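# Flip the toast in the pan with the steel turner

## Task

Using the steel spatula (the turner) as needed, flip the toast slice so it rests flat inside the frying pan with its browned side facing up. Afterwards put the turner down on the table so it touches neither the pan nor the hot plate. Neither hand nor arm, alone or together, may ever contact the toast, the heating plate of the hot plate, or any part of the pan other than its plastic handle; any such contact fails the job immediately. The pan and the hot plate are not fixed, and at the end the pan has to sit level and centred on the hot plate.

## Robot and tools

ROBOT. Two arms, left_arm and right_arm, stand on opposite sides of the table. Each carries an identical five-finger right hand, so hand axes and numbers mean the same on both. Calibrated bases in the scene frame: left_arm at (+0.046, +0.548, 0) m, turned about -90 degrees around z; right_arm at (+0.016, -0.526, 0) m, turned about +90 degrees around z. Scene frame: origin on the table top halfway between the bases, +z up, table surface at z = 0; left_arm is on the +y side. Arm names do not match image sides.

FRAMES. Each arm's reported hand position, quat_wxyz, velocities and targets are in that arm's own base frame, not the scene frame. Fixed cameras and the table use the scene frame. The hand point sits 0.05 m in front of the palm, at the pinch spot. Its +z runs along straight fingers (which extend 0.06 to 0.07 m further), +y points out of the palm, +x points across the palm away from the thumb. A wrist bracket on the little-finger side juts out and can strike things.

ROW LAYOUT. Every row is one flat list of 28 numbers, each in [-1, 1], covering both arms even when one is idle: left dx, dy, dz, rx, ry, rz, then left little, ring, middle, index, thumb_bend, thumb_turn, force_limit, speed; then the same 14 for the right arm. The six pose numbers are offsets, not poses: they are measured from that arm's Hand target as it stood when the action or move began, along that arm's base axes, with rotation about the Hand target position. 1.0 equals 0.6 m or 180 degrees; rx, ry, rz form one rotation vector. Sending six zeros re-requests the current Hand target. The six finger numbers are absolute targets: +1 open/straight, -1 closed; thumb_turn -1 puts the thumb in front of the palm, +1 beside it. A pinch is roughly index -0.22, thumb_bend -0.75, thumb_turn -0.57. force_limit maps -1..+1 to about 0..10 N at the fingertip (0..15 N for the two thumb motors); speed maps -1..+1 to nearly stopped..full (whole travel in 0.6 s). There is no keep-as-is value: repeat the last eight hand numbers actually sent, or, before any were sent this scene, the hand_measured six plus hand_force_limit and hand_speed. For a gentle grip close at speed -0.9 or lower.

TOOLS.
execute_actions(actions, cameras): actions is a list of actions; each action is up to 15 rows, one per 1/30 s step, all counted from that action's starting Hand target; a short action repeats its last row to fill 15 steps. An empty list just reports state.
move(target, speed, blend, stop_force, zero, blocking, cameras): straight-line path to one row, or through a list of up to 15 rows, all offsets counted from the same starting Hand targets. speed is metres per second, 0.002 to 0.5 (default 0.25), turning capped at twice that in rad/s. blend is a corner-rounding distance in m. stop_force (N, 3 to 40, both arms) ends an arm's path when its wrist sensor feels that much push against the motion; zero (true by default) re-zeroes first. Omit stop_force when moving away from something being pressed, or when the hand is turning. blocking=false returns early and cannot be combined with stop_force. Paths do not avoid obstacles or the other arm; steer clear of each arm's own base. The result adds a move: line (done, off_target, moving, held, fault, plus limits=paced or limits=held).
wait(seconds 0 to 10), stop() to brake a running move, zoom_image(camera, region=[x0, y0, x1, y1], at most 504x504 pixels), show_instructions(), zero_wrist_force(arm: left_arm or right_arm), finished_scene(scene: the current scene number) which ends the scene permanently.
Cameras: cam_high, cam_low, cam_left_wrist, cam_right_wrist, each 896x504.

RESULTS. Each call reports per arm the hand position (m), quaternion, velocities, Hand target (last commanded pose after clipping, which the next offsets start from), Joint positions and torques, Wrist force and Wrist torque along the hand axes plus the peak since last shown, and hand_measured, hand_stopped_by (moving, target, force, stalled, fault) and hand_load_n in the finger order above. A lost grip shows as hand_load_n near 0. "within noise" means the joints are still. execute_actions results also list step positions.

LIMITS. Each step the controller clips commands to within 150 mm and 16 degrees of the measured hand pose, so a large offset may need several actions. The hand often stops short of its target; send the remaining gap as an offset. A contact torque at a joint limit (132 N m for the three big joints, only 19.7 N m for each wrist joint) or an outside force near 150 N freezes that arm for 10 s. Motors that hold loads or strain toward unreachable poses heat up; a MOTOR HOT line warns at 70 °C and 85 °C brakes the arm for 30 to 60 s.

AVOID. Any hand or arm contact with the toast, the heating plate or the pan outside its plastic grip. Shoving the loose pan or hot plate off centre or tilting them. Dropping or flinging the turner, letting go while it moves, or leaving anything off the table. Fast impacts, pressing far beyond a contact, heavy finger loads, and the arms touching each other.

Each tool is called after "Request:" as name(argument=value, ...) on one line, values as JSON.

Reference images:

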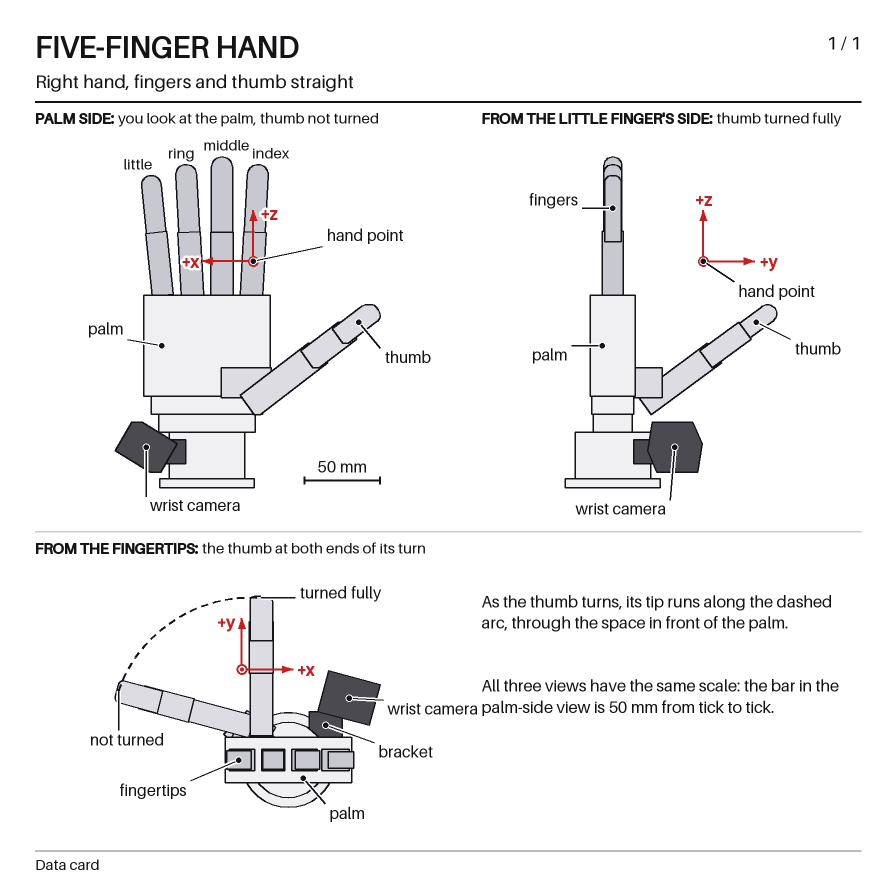

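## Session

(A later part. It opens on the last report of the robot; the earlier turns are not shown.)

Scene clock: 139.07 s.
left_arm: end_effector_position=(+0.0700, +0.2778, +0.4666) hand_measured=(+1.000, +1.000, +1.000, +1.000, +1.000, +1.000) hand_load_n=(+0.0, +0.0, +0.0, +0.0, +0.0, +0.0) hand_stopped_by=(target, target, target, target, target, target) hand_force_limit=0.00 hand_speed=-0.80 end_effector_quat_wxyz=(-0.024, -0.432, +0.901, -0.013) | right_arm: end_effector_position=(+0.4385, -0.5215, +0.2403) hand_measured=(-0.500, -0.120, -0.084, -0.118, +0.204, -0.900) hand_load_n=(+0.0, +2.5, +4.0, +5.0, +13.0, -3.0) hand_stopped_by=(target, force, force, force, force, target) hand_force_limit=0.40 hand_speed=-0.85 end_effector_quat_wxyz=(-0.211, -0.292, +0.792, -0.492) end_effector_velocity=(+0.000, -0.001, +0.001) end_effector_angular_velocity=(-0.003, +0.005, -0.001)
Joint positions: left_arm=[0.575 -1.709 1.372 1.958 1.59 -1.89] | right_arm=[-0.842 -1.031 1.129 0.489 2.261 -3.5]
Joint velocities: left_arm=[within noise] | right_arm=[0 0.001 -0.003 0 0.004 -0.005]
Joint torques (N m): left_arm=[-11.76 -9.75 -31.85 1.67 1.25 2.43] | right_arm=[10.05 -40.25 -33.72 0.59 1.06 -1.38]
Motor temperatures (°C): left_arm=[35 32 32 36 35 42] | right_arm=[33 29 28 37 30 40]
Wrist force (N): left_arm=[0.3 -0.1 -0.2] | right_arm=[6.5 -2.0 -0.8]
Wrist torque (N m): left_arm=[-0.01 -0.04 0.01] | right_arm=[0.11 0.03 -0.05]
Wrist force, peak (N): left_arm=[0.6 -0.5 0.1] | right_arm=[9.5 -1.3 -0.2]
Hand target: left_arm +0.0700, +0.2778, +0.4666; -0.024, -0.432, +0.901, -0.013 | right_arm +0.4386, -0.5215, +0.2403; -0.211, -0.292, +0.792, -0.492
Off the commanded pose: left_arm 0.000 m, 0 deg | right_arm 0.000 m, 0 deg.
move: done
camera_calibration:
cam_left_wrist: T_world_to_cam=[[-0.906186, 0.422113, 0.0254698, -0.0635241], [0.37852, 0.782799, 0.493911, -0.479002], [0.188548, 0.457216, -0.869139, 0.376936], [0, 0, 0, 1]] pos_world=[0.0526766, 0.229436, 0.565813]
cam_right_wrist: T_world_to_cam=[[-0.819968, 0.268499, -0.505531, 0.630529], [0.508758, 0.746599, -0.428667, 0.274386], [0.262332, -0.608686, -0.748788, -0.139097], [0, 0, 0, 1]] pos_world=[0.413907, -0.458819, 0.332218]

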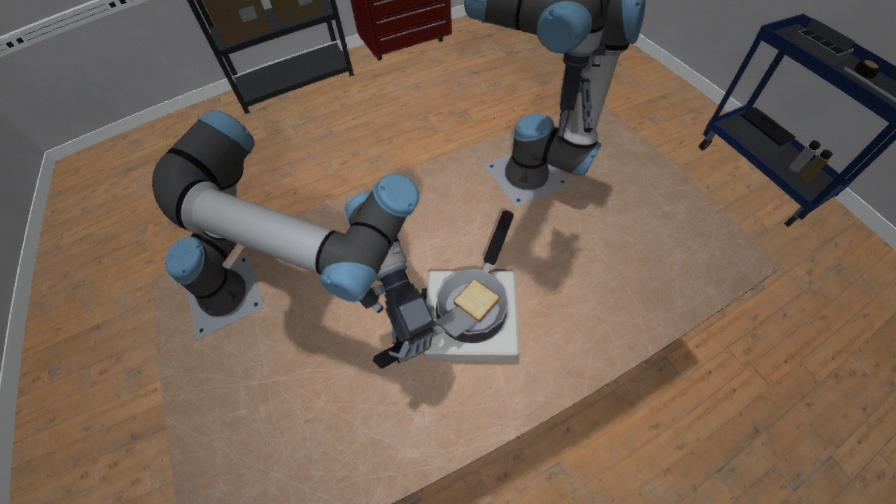

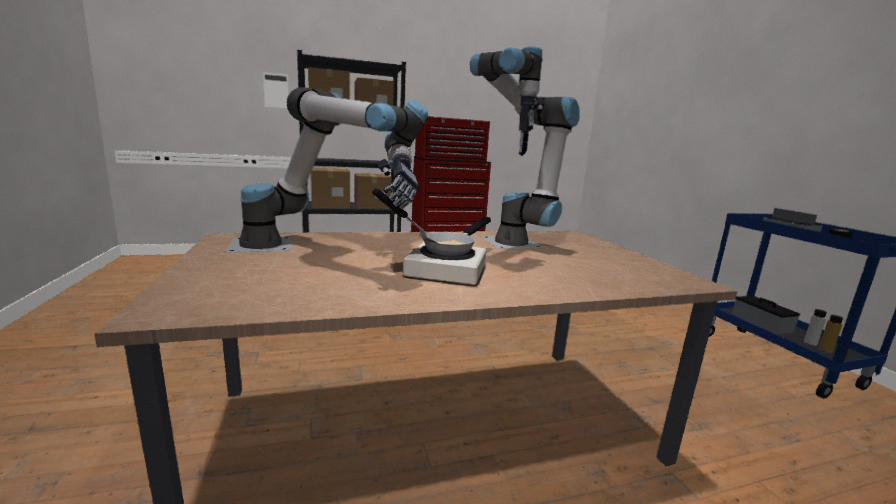

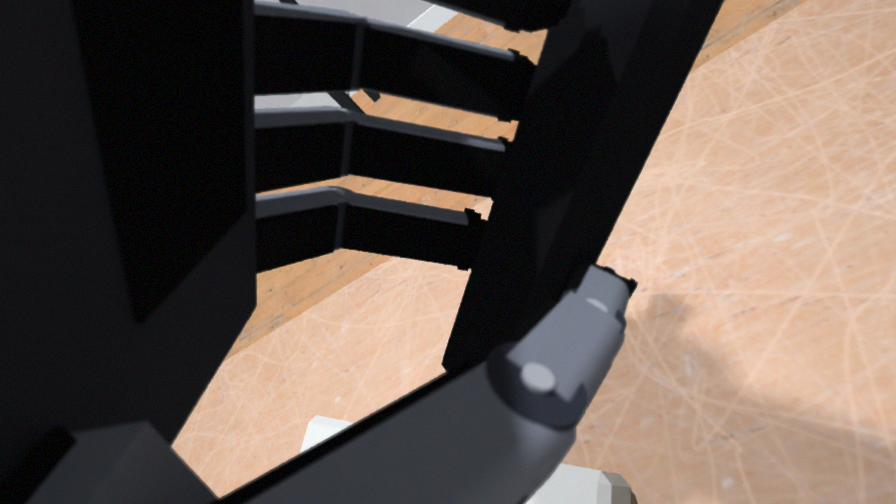

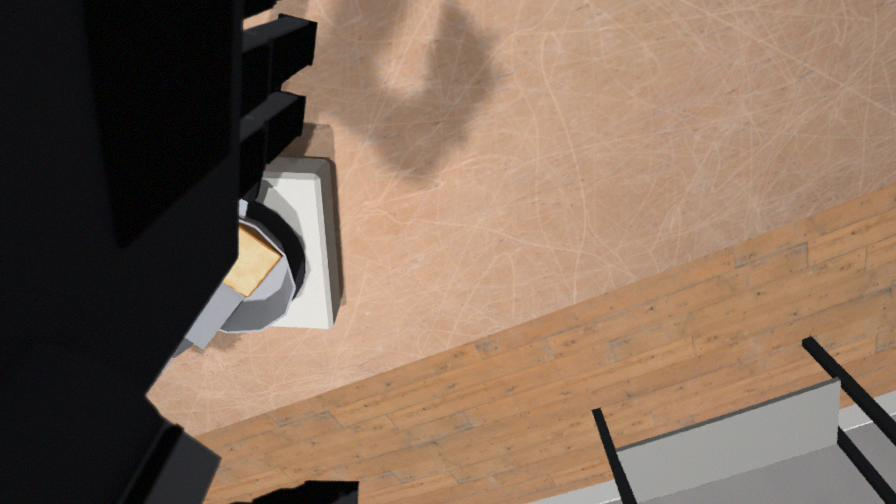

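Request:
move(target=[0,0,0,0,0,0,1,1,1,1,1,1,0,-0.8,0,0,0.0333,-0.0118,0.0312,0,-0.5,-0.5,-0.5,-0.5,-0.75,-0.9,0.4,-0.85], speed=0.06)

Request:
zoom_image(camera="cam_low", region=[400, 200, 470, 270])

Request:
zoom_image(camera="cam_high", region=[420, 250, 520, 350])

Scene clock: 143.20 s.
left_arm: end_effector_position=(+0.0700, +0.2778, +0.4666) hand_measured=(+1.000, +1.000, +1.000, +1.000, +1.000, +1.000) hand_load_n=(+0.5, -0.5, +0.0, +0.0, +0.0, +0.0) hand_stopped_by=(target, target, target, target, target, target) hand_force_limit=0.00 hand_speed=-0.80 end_effector_quat_wxyz=(-0.024, -0.432, +0.901, -0.013) | right_arm: end_effector_position=(+0.4387, -0.5215, +0.2604) hand_measured=(-0.500, -0.120, -0.084, -0.118, +0.204, -0.900) hand_load_n=(+0.0, +1.0, +3.5, +6.0, +13.0, -1.0) hand_stopped_by=(target, force, force, force, force, target) hand_force_limit=0.40 hand_speed=-0.85 end_effector_quat_wxyz=(-0.255, -0.312, +0.772, -0.492) end_effector_velocity=(+0.000, +0.000, -0.001) end_effector_angular_velocity=(+0.002, -0.006, +0.001)
Joint positions: left_arm=[0.575 -1.709 1.372 1.958 1.59 -1.89] | right_arm=[-0.814 -1.011 1.072 0.506 2.338 -3.59]
Joint velocities: left_arm=[within noise] | right_arm=[-0.001 -0.002 0.003 0 -0.004 0.006]
Joint torques (N m): left_arm=[-11.93 -9.8 -33.11 1.52 1.17 2.48] | right_arm=[-8.47 -55.32 -17.18 1.08 -0.88 1.81]
Motor temperatures (°C): left_arm=[35 32 32 36 35 42] | right_arm=[33 29 28 37 30 40]
Wrist force (N): left_arm=[0.6 0.0 -0.2] | right_arm=[-0.8 -0.2 0.4]
Wrist torque (N m): left_arm=[0.01 -0.09 0.04] | right_arm=[0.16 0.08 -0.01]
Wrist force, peak (N): left_arm=[0.8 -0.2 -0.3] | right_arm=[8.2 -2.0 -0.7]
Hand target: left_arm +0.0700, +0.2778, +0.4666; -0.024, -0.432, +0.901, -0.013 | right_arm +0.4386, -0.5215, +0.2603; -0.255, -0.312, +0.772, -0.492
Off the commanded pose: left_arm 0.000 m, 0 deg | right_arm 0.000 m, 0 deg.
move: done
camera_calibration:
cam_left_wrist: T_world_to_cam=[[-0.906186, 0.422112, 0.0254697, -0.063524], [0.37852, 0.782799, 0.493911, -0.479002], [0.188548, 0.457216, -0.869139, 0.376936], [0, 0, 0, 1]] pos_world=[0.0526766, 0.229436, 0.565813]
cam_right_wrist: T_world_to_cam=[[-0.866209, 0.250871, -0.43214, 0.632764], [0.462649, 0.72939, -0.503931, 0.313685], [0.188777, -0.636439, -0.74787, -0.106533], [0, 0, 0, 1]] pos_world=[0.42309, -0.455343, 0.351845]

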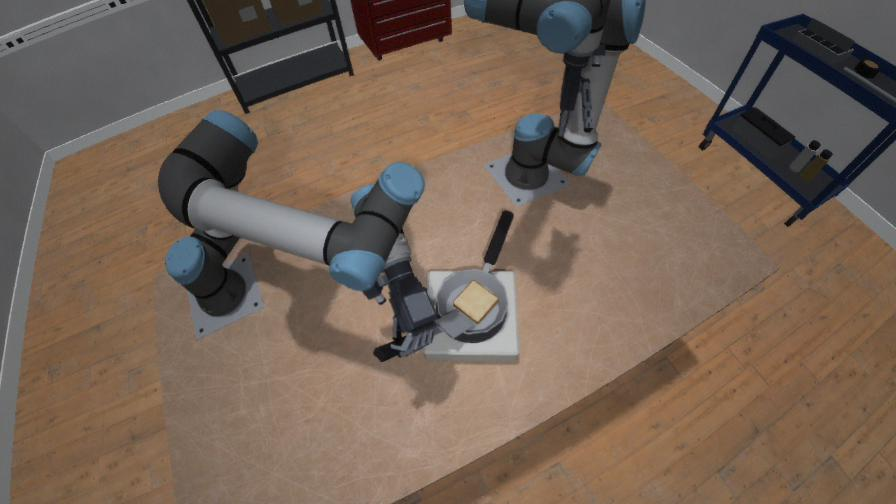

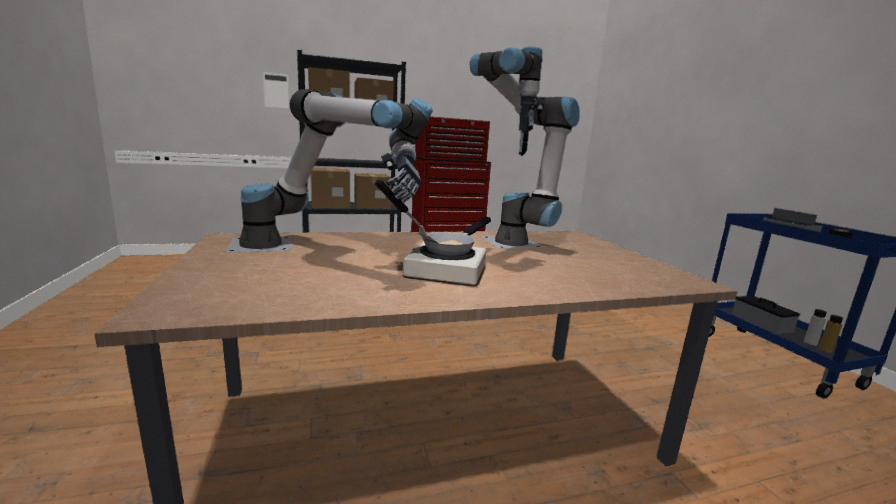

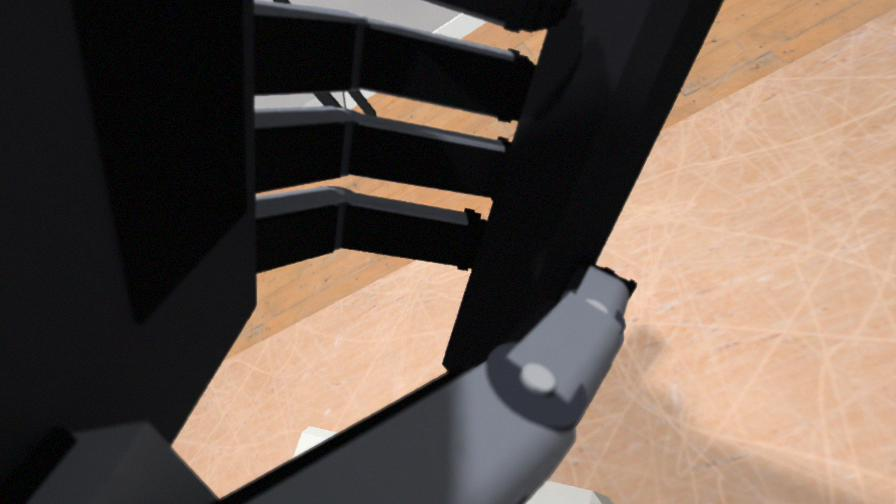

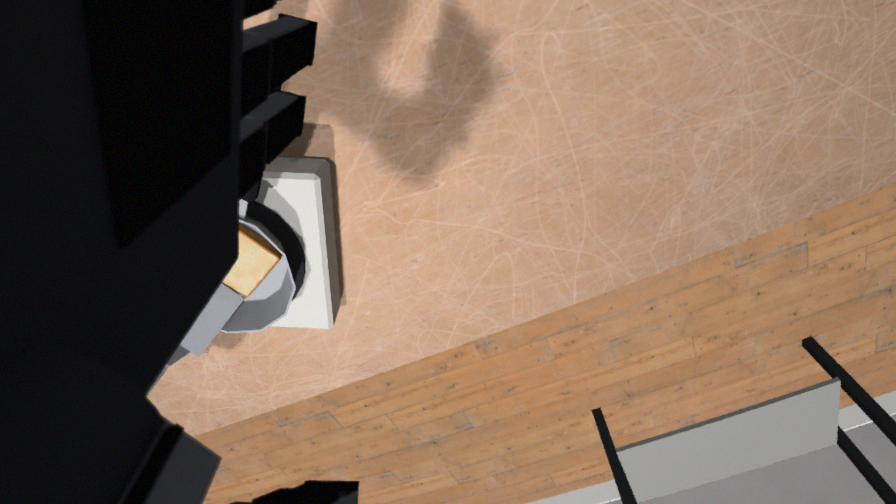

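Scaled by 7.200 from the camera's 896x504 image, which has a finer 1280x720 frame.

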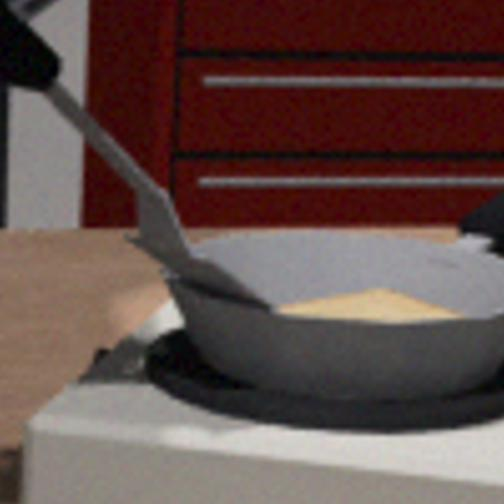

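Scaled by 5.040 from the camera's 896x504 image, which has a finer 1280x720 frame.

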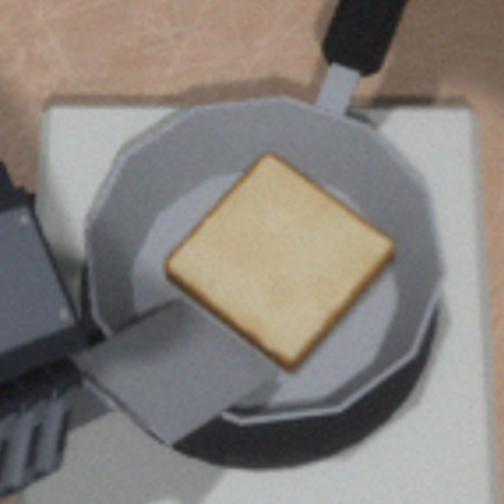

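Request:
move(target=[0,0,0,0,0,0,1,1,1,1,1,1,0,-0.8,0.0307,0.0115,0.03,-0.0079,0.0208,0,-0.5,-0.5,-0.5,-0.5,-0.75,-0.9,0.4,-0.85], speed=0.06, cameras=[])

Request:
move(target=[0,0,0,0,0,0,1,1,1,1,1,1,0,-0.8,0,0,-0.06,0,0,0,-0.5,-0.5,-0.5,-0.5,-0.75,-0.9,0.4,-0.85], speed=0.015, stop_force=3)

Request:
zoom_image(camera="cam_low", region=[400, 200, 490, 270])

Request:
zoom_image(camera="cam_high", region=[420, 250, 520, 350])

Scene clock: 160.40 s.
left_arm: end_effector_position=(+0.0700, +0.2778, +0.4666) hand_measured=(+1.000, +1.000, +1.000, +1.000, +1.000, +1.000) hand_load_n=(+0.0, +0.0, +0.0, +0.0, +0.0, +0.0) hand_stopped_by=(target, target, target, target, target, target) hand_force_limit=0.00 hand_speed=-0.80 end_effector_quat_wxyz=(-0.024, -0.432, +0.901, -0.013) | right_arm: end_effector_position=(+0.4571, -0.5145, +0.2783) hand_measured=(-0.500, -0.122, -0.084, -0.118, +0.204, -0.900) hand_load_n=(+0.0, +0.0, +4.0, +8.0, +12.0, +0.5) hand_stopped_by=(target, force, force, force, force, target) hand_force_limit=0.40 hand_speed=-0.85 end_effector_quat_wxyz=(-0.284, -0.325, +0.757, -0.491)
Joint positions: left_arm=[0.575 -1.709 1.372 1.958 1.59 -1.89] | right_arm=[-0.766 -0.961 0.967 0.56 2.412 -3.63]
Joint velocities: within noise
Joint torques (N m): left_arm=[-10.18 -9.71 -33.55 1.37 1.17 2.48] | right_arm=[-8.7 -59.96 -16.79 -1.5 -0.82 2.02]
Motor temperatures (°C): left_arm=[35 32 32 36 35 42] | right_arm=[33 29 28 37 30 40]
Wrist force (N): left_arm=[0.4 -0.2 -0.1] | right_arm=[-1.0 0.4 0.8]
Wrist torque (N m): left_arm=[-0.02 -0.05 0.02] | right_arm=[0.17 0.13 -0.15]
Wrist force, peak (N): left_arm=[0.6 -0.5 -0.3] | right_arm=[-1.3 0.6 1.1]
Hand target: left_arm +0.0700, +0.2778, +0.4666; -0.024, -0.432, +0.901, -0.013 | right_arm +0.4570, -0.5146, +0.2783; -0.284, -0.325, +0.757, -0.491
Off the commanded pose: left_arm 0.000 m, 0 deg | right_arm 0.000 m, 0 deg.
move: done
No camera images: "cameras" was empty.

Scene clock: 162.37 s.
left_arm: end_effector_position=(+0.0700, +0.2778, +0.4666) hand_measured=(+1.000, +1.000, +1.000, +1.000, +1.000, +1.000) hand_load_n=(+0.0, +0.0, +0.0, +0.0, +0.0, +0.0) hand_stopped_by=(target, target, target, target, target, target) hand_force_limit=0.00 hand_speed=-0.80 end_effector_quat_wxyz=(-0.024, -0.432, +0.901, -0.013) | right_arm: end_effector_position=(+0.4570, -0.5146, +0.2648) hand_measured=(-0.500, -0.120, -0.084, -0.118, +0.204, -0.900) hand_load_n=(+0.0, +2.0, +4.0, +7.0, +12.0, -1.0) hand_stopped_by=(target, force, force, force, force, target) hand_force_limit=0.40 hand_speed=-0.85 end_effector_quat_wxyz=(-0.284, -0.325, +0.757, -0.491)
Joint positions: left_arm=[0.575 -1.709 1.372 1.958 1.59 -1.89] | right_arm=[-0.766 -0.96 1 0.526 2.412 -3.63]
Joint velocities: within noise
Joint torques (N m): left_arm=[-10.68 -10.65 -31.62 1.46 1.51 2.32] | right_arm=[-5.81 -58.25 -35.72 0.49 -0.73 1]
Motor temperatures (°C): left_arm=[35 32 32 36 35 42] | right_arm=[33 29 28 37 30 39]
Wrist force (N): left_arm=[0.5 -0.3 -0.3] | right_arm=[-0.2 -0.1 0.3]
Wrist torque (N m): left_arm=[-0.03 -0.06 0.03] | right_arm=[0.12 0.02 -0.06]
Wrist force, peak (N): left_arm=[0.8 -0.5 -0.2] | right_arm=[2.7 0.0 0.6]
Hand target: left_arm +0.0700, +0.2778, +0.4666; -0.024, -0.432, +0.901, -0.013 | right_arm +0.4570, -0.5146, +0.2648; -0.284, -0.325, +0.757, -0.491 (not the last commanded pose)
Off the commanded pose: left_arm 0.000 m, 0 deg | right_arm 0.022 m, 0 deg.
move: contact (right_arm)
camera_calibration:
cam_left_wrist: T_world_to_cam=[[-0.906186, 0.422112, 0.0254698, -0.063524], [0.378519, 0.782799, 0.493911, -0.479002], [0.188548, 0.457216, -0.869139, 0.376936], [0, 0, 0, 1]] pos_world=[0.0526765, 0.229436, 0.565813]
cam_right_wrist: T_world_to_cam=[[-0.892681, 0.240958, -0.380868, 0.642236], [0.428371, 0.716271, -0.550866, 0.323761], [0.140069, -0.6549, -0.742621, -0.0909626], [0, 0, 0, 1]] pos_world=[0.447363, -0.446224, 0.355405]

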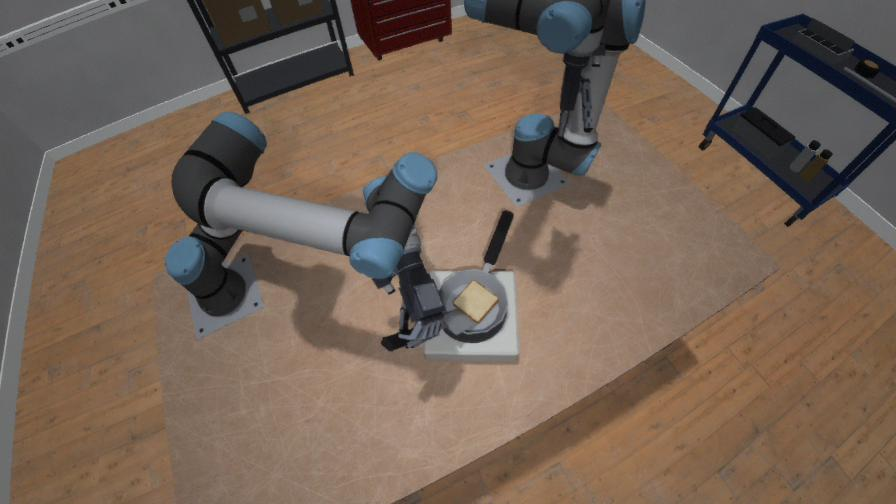

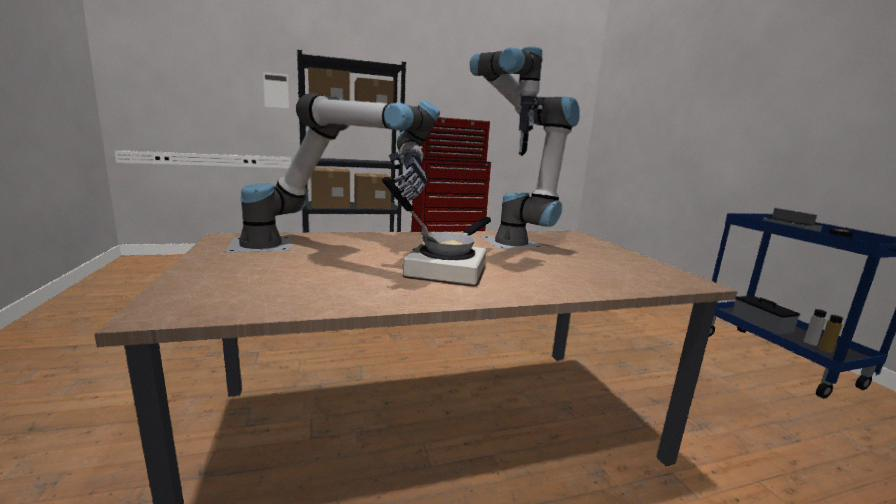

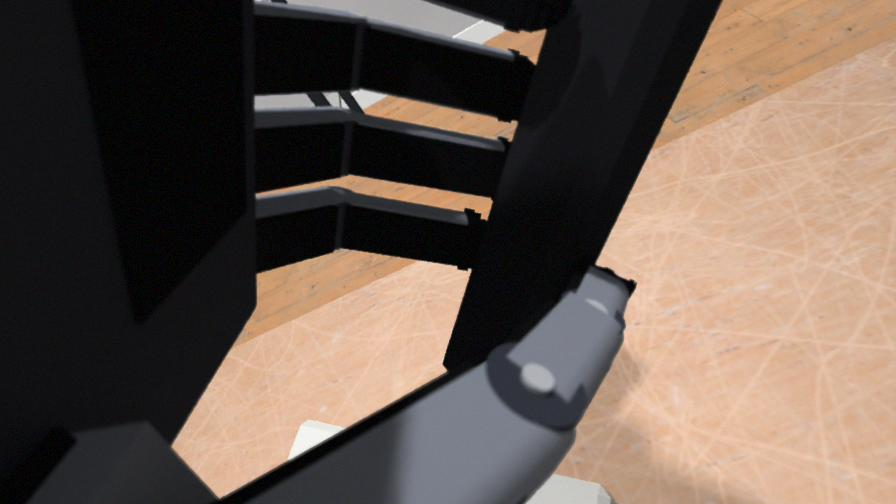

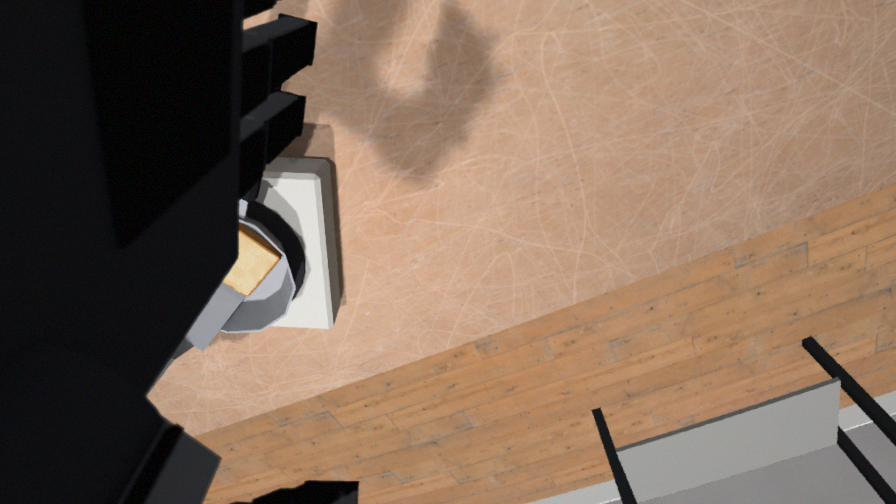

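Scaled by 5.600 from the camera's 896x504 image, which has a finer 1280x720 frame.

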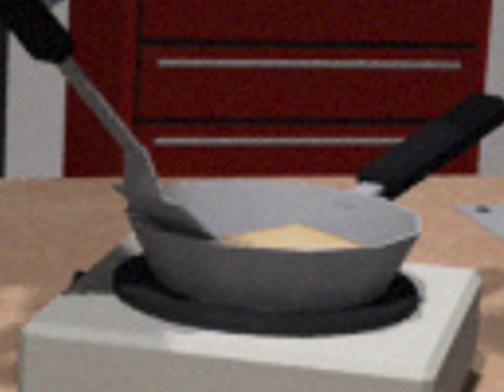

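Scaled by 5.040 from the camera's 896x504 image, which has a finer 1280x720 frame.

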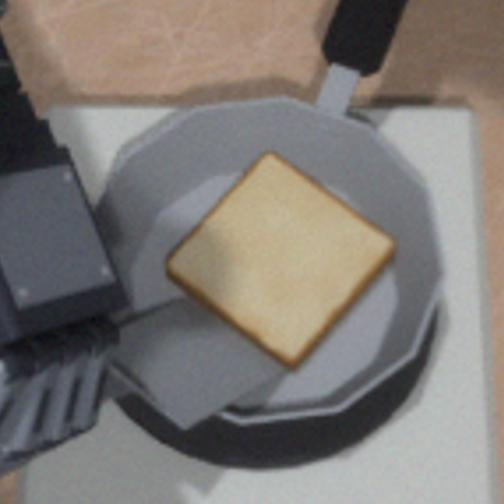

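Request:
move(target=[0,0,0,0,0,0,1,1,1,1,1,1,0,-0.8,0.0225,0.0085,-0.003,0,0,0,-0.5,-0.5,-0.5,-0.5,-0.75,-0.9,0.4,-0.85], speed=0.03)

Request:
zoom_image(camera="cam_low", region=[400, 200, 490, 270])

Request:
zoom_image(camera="cam_high", region=[420, 250, 520, 350])

Scene clock: 167.53 s.
left_arm: end_effector_position=(+0.0700, +0.2778, +0.4666) hand_measured=(+1.000, +1.000, +1.000, +1.000, +1.000, +1.000) hand_load_n=(+0.0, +0.0, +0.0, +0.0, +0.0, +0.0) hand_stopped_by=(target, target, target, target, target, target) hand_force_limit=0.00 hand_speed=-0.80 end_effector_quat_wxyz=(-0.024, -0.432, +0.901, -0.013) | right_arm: end_effector_position=(+0.4706, -0.5094, +0.2630) hand_measured=(-0.500, -0.120, -0.084, -0.118, +0.204, -0.900) hand_load_n=(+0.0, +1.5, +3.5, +7.5, +12.0, +0.0) hand_stopped_by=(target, force, force, force, force, target) hand_force_limit=0.40 hand_speed=-0.85 end_effector_quat_wxyz=(-0.284, -0.325, +0.757, -0.491)
Joint positions: left_arm=[0.575 -1.709 1.372 1.958 1.59 -1.89] | right_arm=[-0.744 -0.93 0.957 0.552 2.431 -3.612]
Joint velocities: within noise
Joint torques (N m): left_arm=[-12.12 -9.15 -31.67 1.6 1.14 2.36] | right_arm=[-8.31 -58.9 -16.4 -1.07 -0.41 -1.47]
Motor temperatures (°C): left_arm=[35 32 32 36 35 42] | right_arm=[33 29 28 37 30 39]
Wrist force (N): left_arm=[0.3 -0.2 -0.2] | right_arm=[-0.5 0.0 0.7]
Wrist torque (N m): left_arm=[-0.02 -0.05 0.01] | right_arm=[0.18 0.03 -0.03]
Wrist force, peak (N): left_arm=[0.7 -0.3 -0.1] | right_arm=[6.9 -0.5 1.3]
Hand target: left_arm +0.0700, +0.2778, +0.4666; -0.024, -0.432, +0.901, -0.013 | right_arm +0.4705, -0.5095, +0.2630; -0.284, -0.325, +0.757, -0.491
Off the commanded pose: left_arm 0.000 m, 0 deg | right_arm 0.000 m, 0 deg.
move: done
camera_calibration:
cam_left_wrist: T_world_to_cam=[[-0.906186, 0.422112, 0.0254698, -0.0635241], [0.37852, 0.782799, 0.493911, -0.479002], [0.188548, 0.457216, -0.869139, 0.376936], [0, 0, 0, 1]] pos_world=[0.0526766, 0.229436, 0.565813]
cam_right_wrist: T_world_to_cam=[[-0.892647, 0.240995, -0.380923, 0.652453], [0.42843, 0.716274, -0.550817, 0.313191], [0.140101, -0.654884, -0.742629, -0.0908087], [0, 0, 0, 1]] pos_world=[0.460952, -0.441037, 0.353608]

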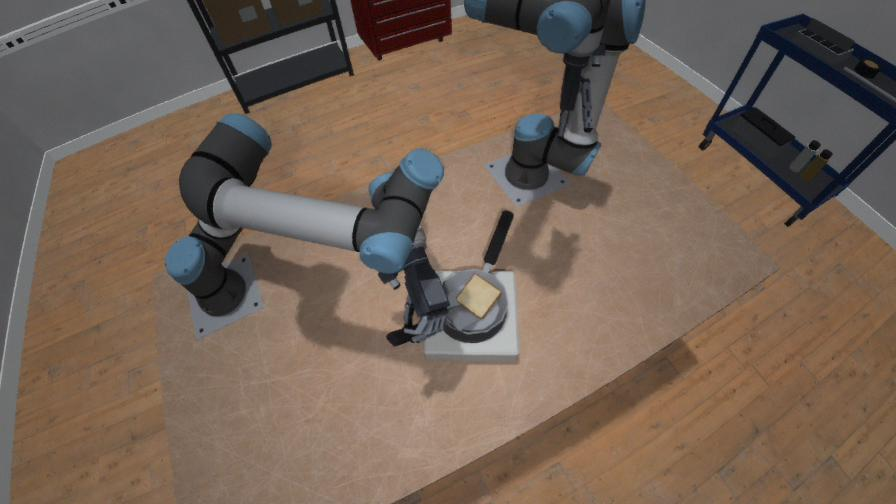

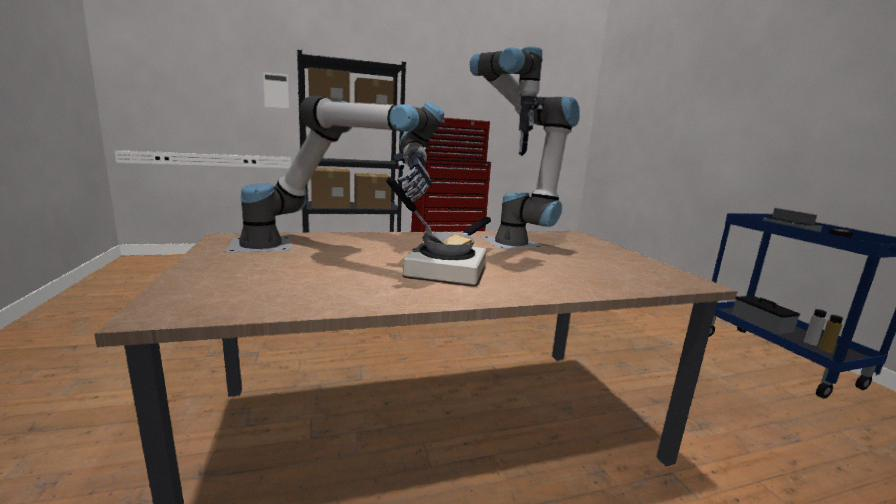

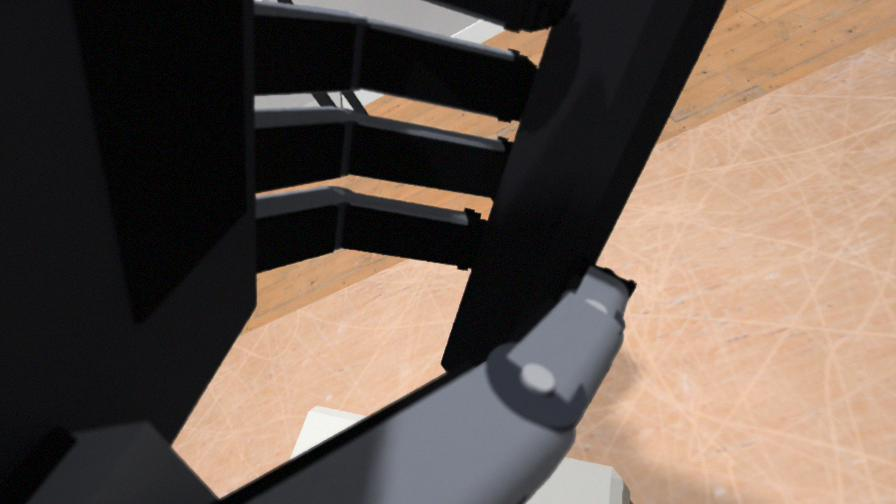

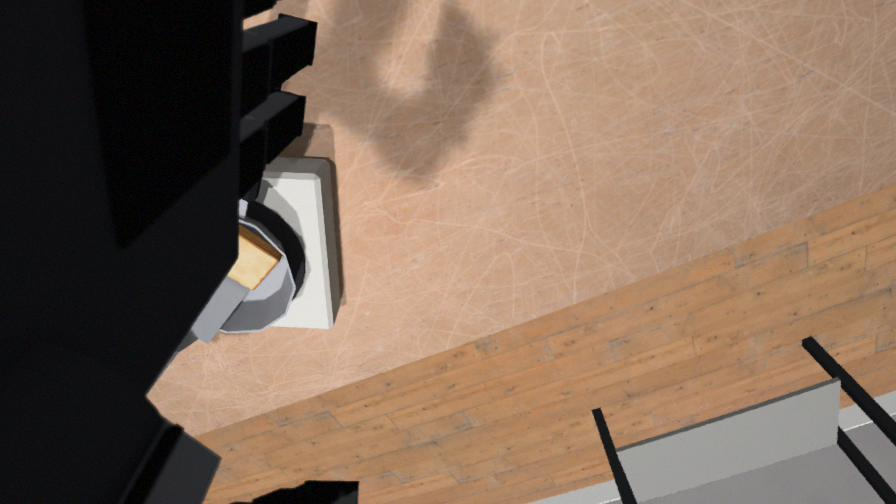

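Scaled by 5.600 from the camera's 896x504 image, which has a finer 1280x720 frame.

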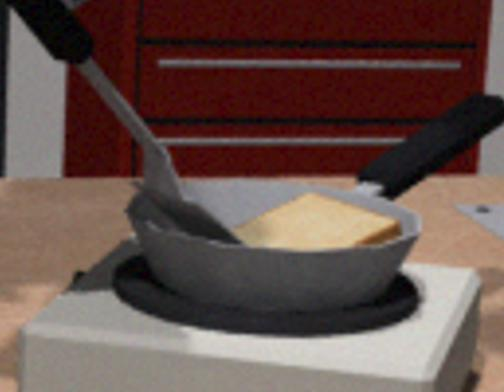

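Scaled by 5.040 from the camera's 896x504 image, which has a finer 1280x720 frame.

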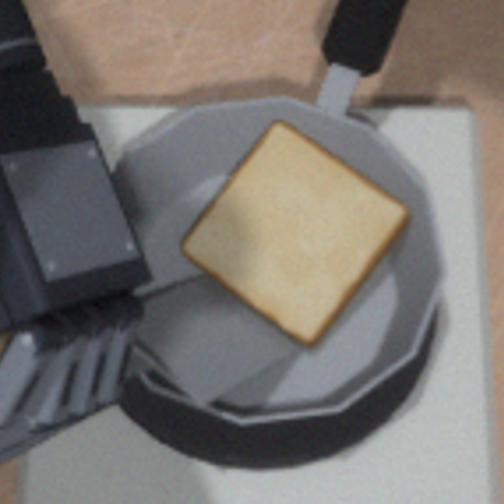

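Request:
move(target=[0.2188,0.4203,-0.361,-0.5264,-0.0993,0.4299,1,1,1,1,1,1,0,-0.8,0,0,0,0,0,0,-0.5,-0.5,-0.5,-0.5,-0.75,-0.9,0.4,-0.85], speed=0.25)

Scene clock: 187.37 s.
left_arm: end_effector_position=(+0.1231, +0.3803, +0.3787) hand_measured=(+1.000, +1.000, +1.000, +1.000, +1.000, +1.000) hand_load_n=(+0.0, +0.0, +0.0, +0.0, +0.0, +0.0) hand_stopped_by=(target, target, target, target, target, target) hand_force_limit=0.00 hand_speed=-0.80 end_effector_quat_wxyz=(-0.103, -0.622, +0.699, -0.337) | right_arm: end_effector_position=(+0.4705, -0.5095, +0.2630) hand_measured=(-0.500, -0.120, -0.084, -0.118, +0.204, -0.900) hand_load_n=(+0.0, +2.0, +4.0, +7.0, +12.0, +0.0) hand_stopped_by=(target, force, force, force, force, target) hand_force_limit=0.40 hand_speed=-0.85 end_effector_quat_wxyz=(-0.284, -0.325, +0.757, -0.491)
Joint positions: left_arm=[1.106 -1.096 1.054 2.114 2.112 -1.778] | right_arm=[-0.744 -0.93 0.958 0.552 2.431 -3.612]
Joint velocities: within noise
Joint torques (N m): left_arm=[-12.47 -39.77 -11.42 1.48 -0.48 -1.36] | right_arm=[-8.55 -59.83 -19.93 -1.23 -0.29 -1.58]
Motor temperatures (°C): left_arm=[35 32 32 36 35 42] | right_arm=[33 29 28 37 30 39]
Wrist force (N): left_arm=[-1.6 1.1 -1.2] | right_arm=[-0.8 -0.2 0.7]
Wrist torque (N m): left_arm=[0.19 0.16 -0.03] | right_arm=[0.14 0.05 -0.05]
Wrist force, peak (N): left_arm=[-8.5 3.4 -0.4] | right_arm=[-0.9 0.1 0.8]
Hand target: left_arm +0.1231, +0.3802, +0.3786; -0.103, -0.622, +0.699, -0.337 (not the last commanded pose) | right_arm +0.4705, -0.5095, +0.2630; -0.284, -0.325, +0.757, -0.491
Off the commanded pose: left_arm 0.212 m, 73 deg | right_arm 0.000 m, 0 deg.
move: held (left_arm; a check stopped the path); limits=held
pose unreachable (left arm): on one or more control steps of this call, first in action 0 (counted from 0), this arm could not follow its commanded pose, so it was not sent that pose on those steps. It may still have moved: this result reports where it is.
cause: moving toward the commanded pose would bring two parts of the arm too close to each other (joints 4 (wrist 1) to 6 (wrist 3) lie between them).
camera_calibration:
cam_left_wrist: T_world_to_cam=[[-0.964915, -0.184571, -0.186742, 0.261901], [-0.163437, 0.978858, -0.122982, -0.310112], [0.205493, -0.0881466, -0.974681, 0.488896], [0, 0, 0, 1]] pos_world=[0.101564, 0.39499, 0.487288]
cam_right_wrist: T_world_to_cam=[[-0.892675, 0.240929, -0.3809, 0.652378], [0.428369, 0.716279, -0.550858, 0.313331], [0.140113, -0.654903, -0.742611, -0.0908771], [0, 0, 0, 1]] pos_world=[0.460873, -0.441125, 0.353606]

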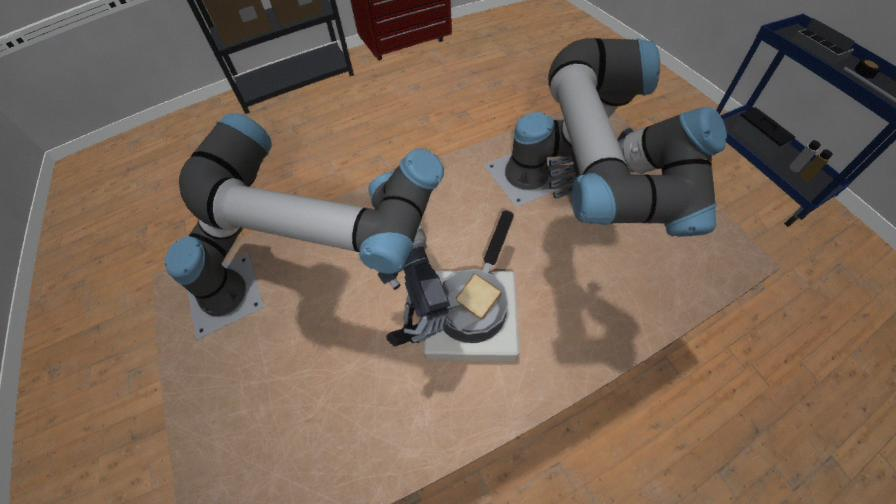

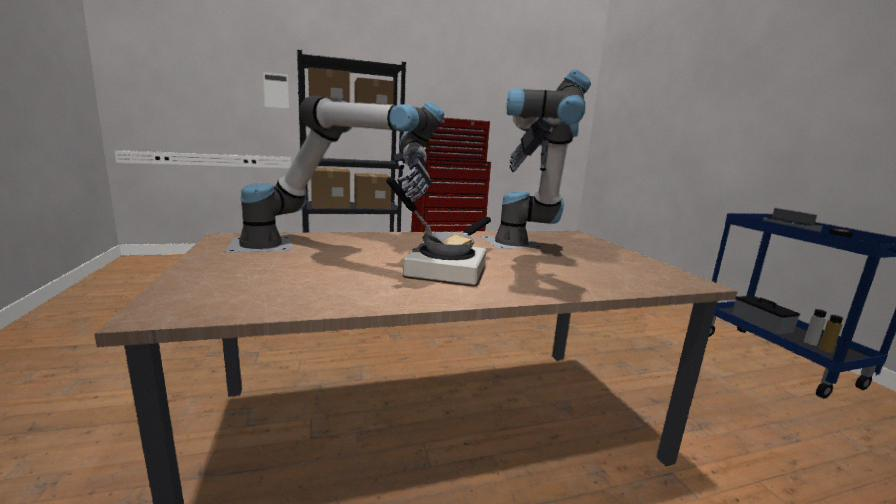

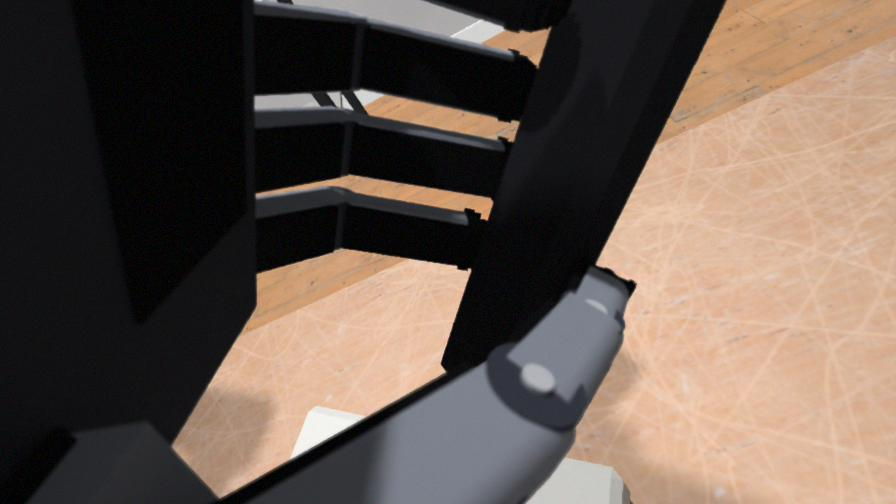

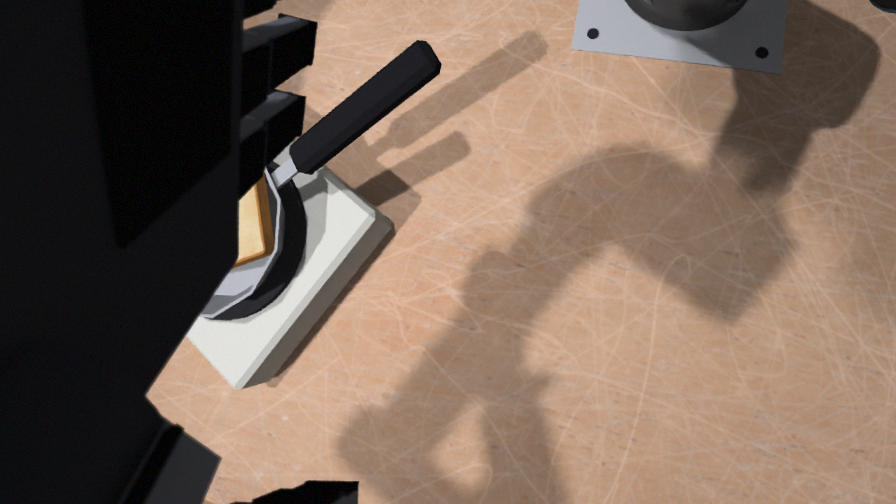

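Request:
zoom_image(camera="cam_right_wrist", region=[180, 120, 400, 400])

Scaled by 1.800 from the camera's 896x504 image, which has a finer 1280x720 frame.

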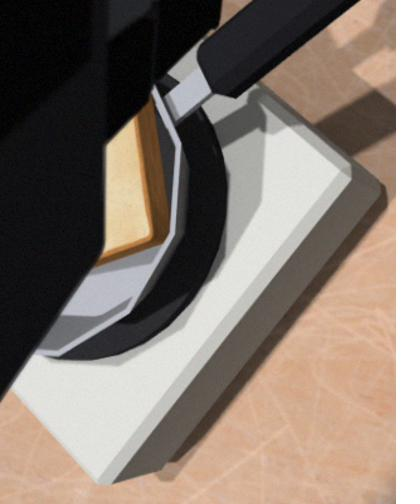

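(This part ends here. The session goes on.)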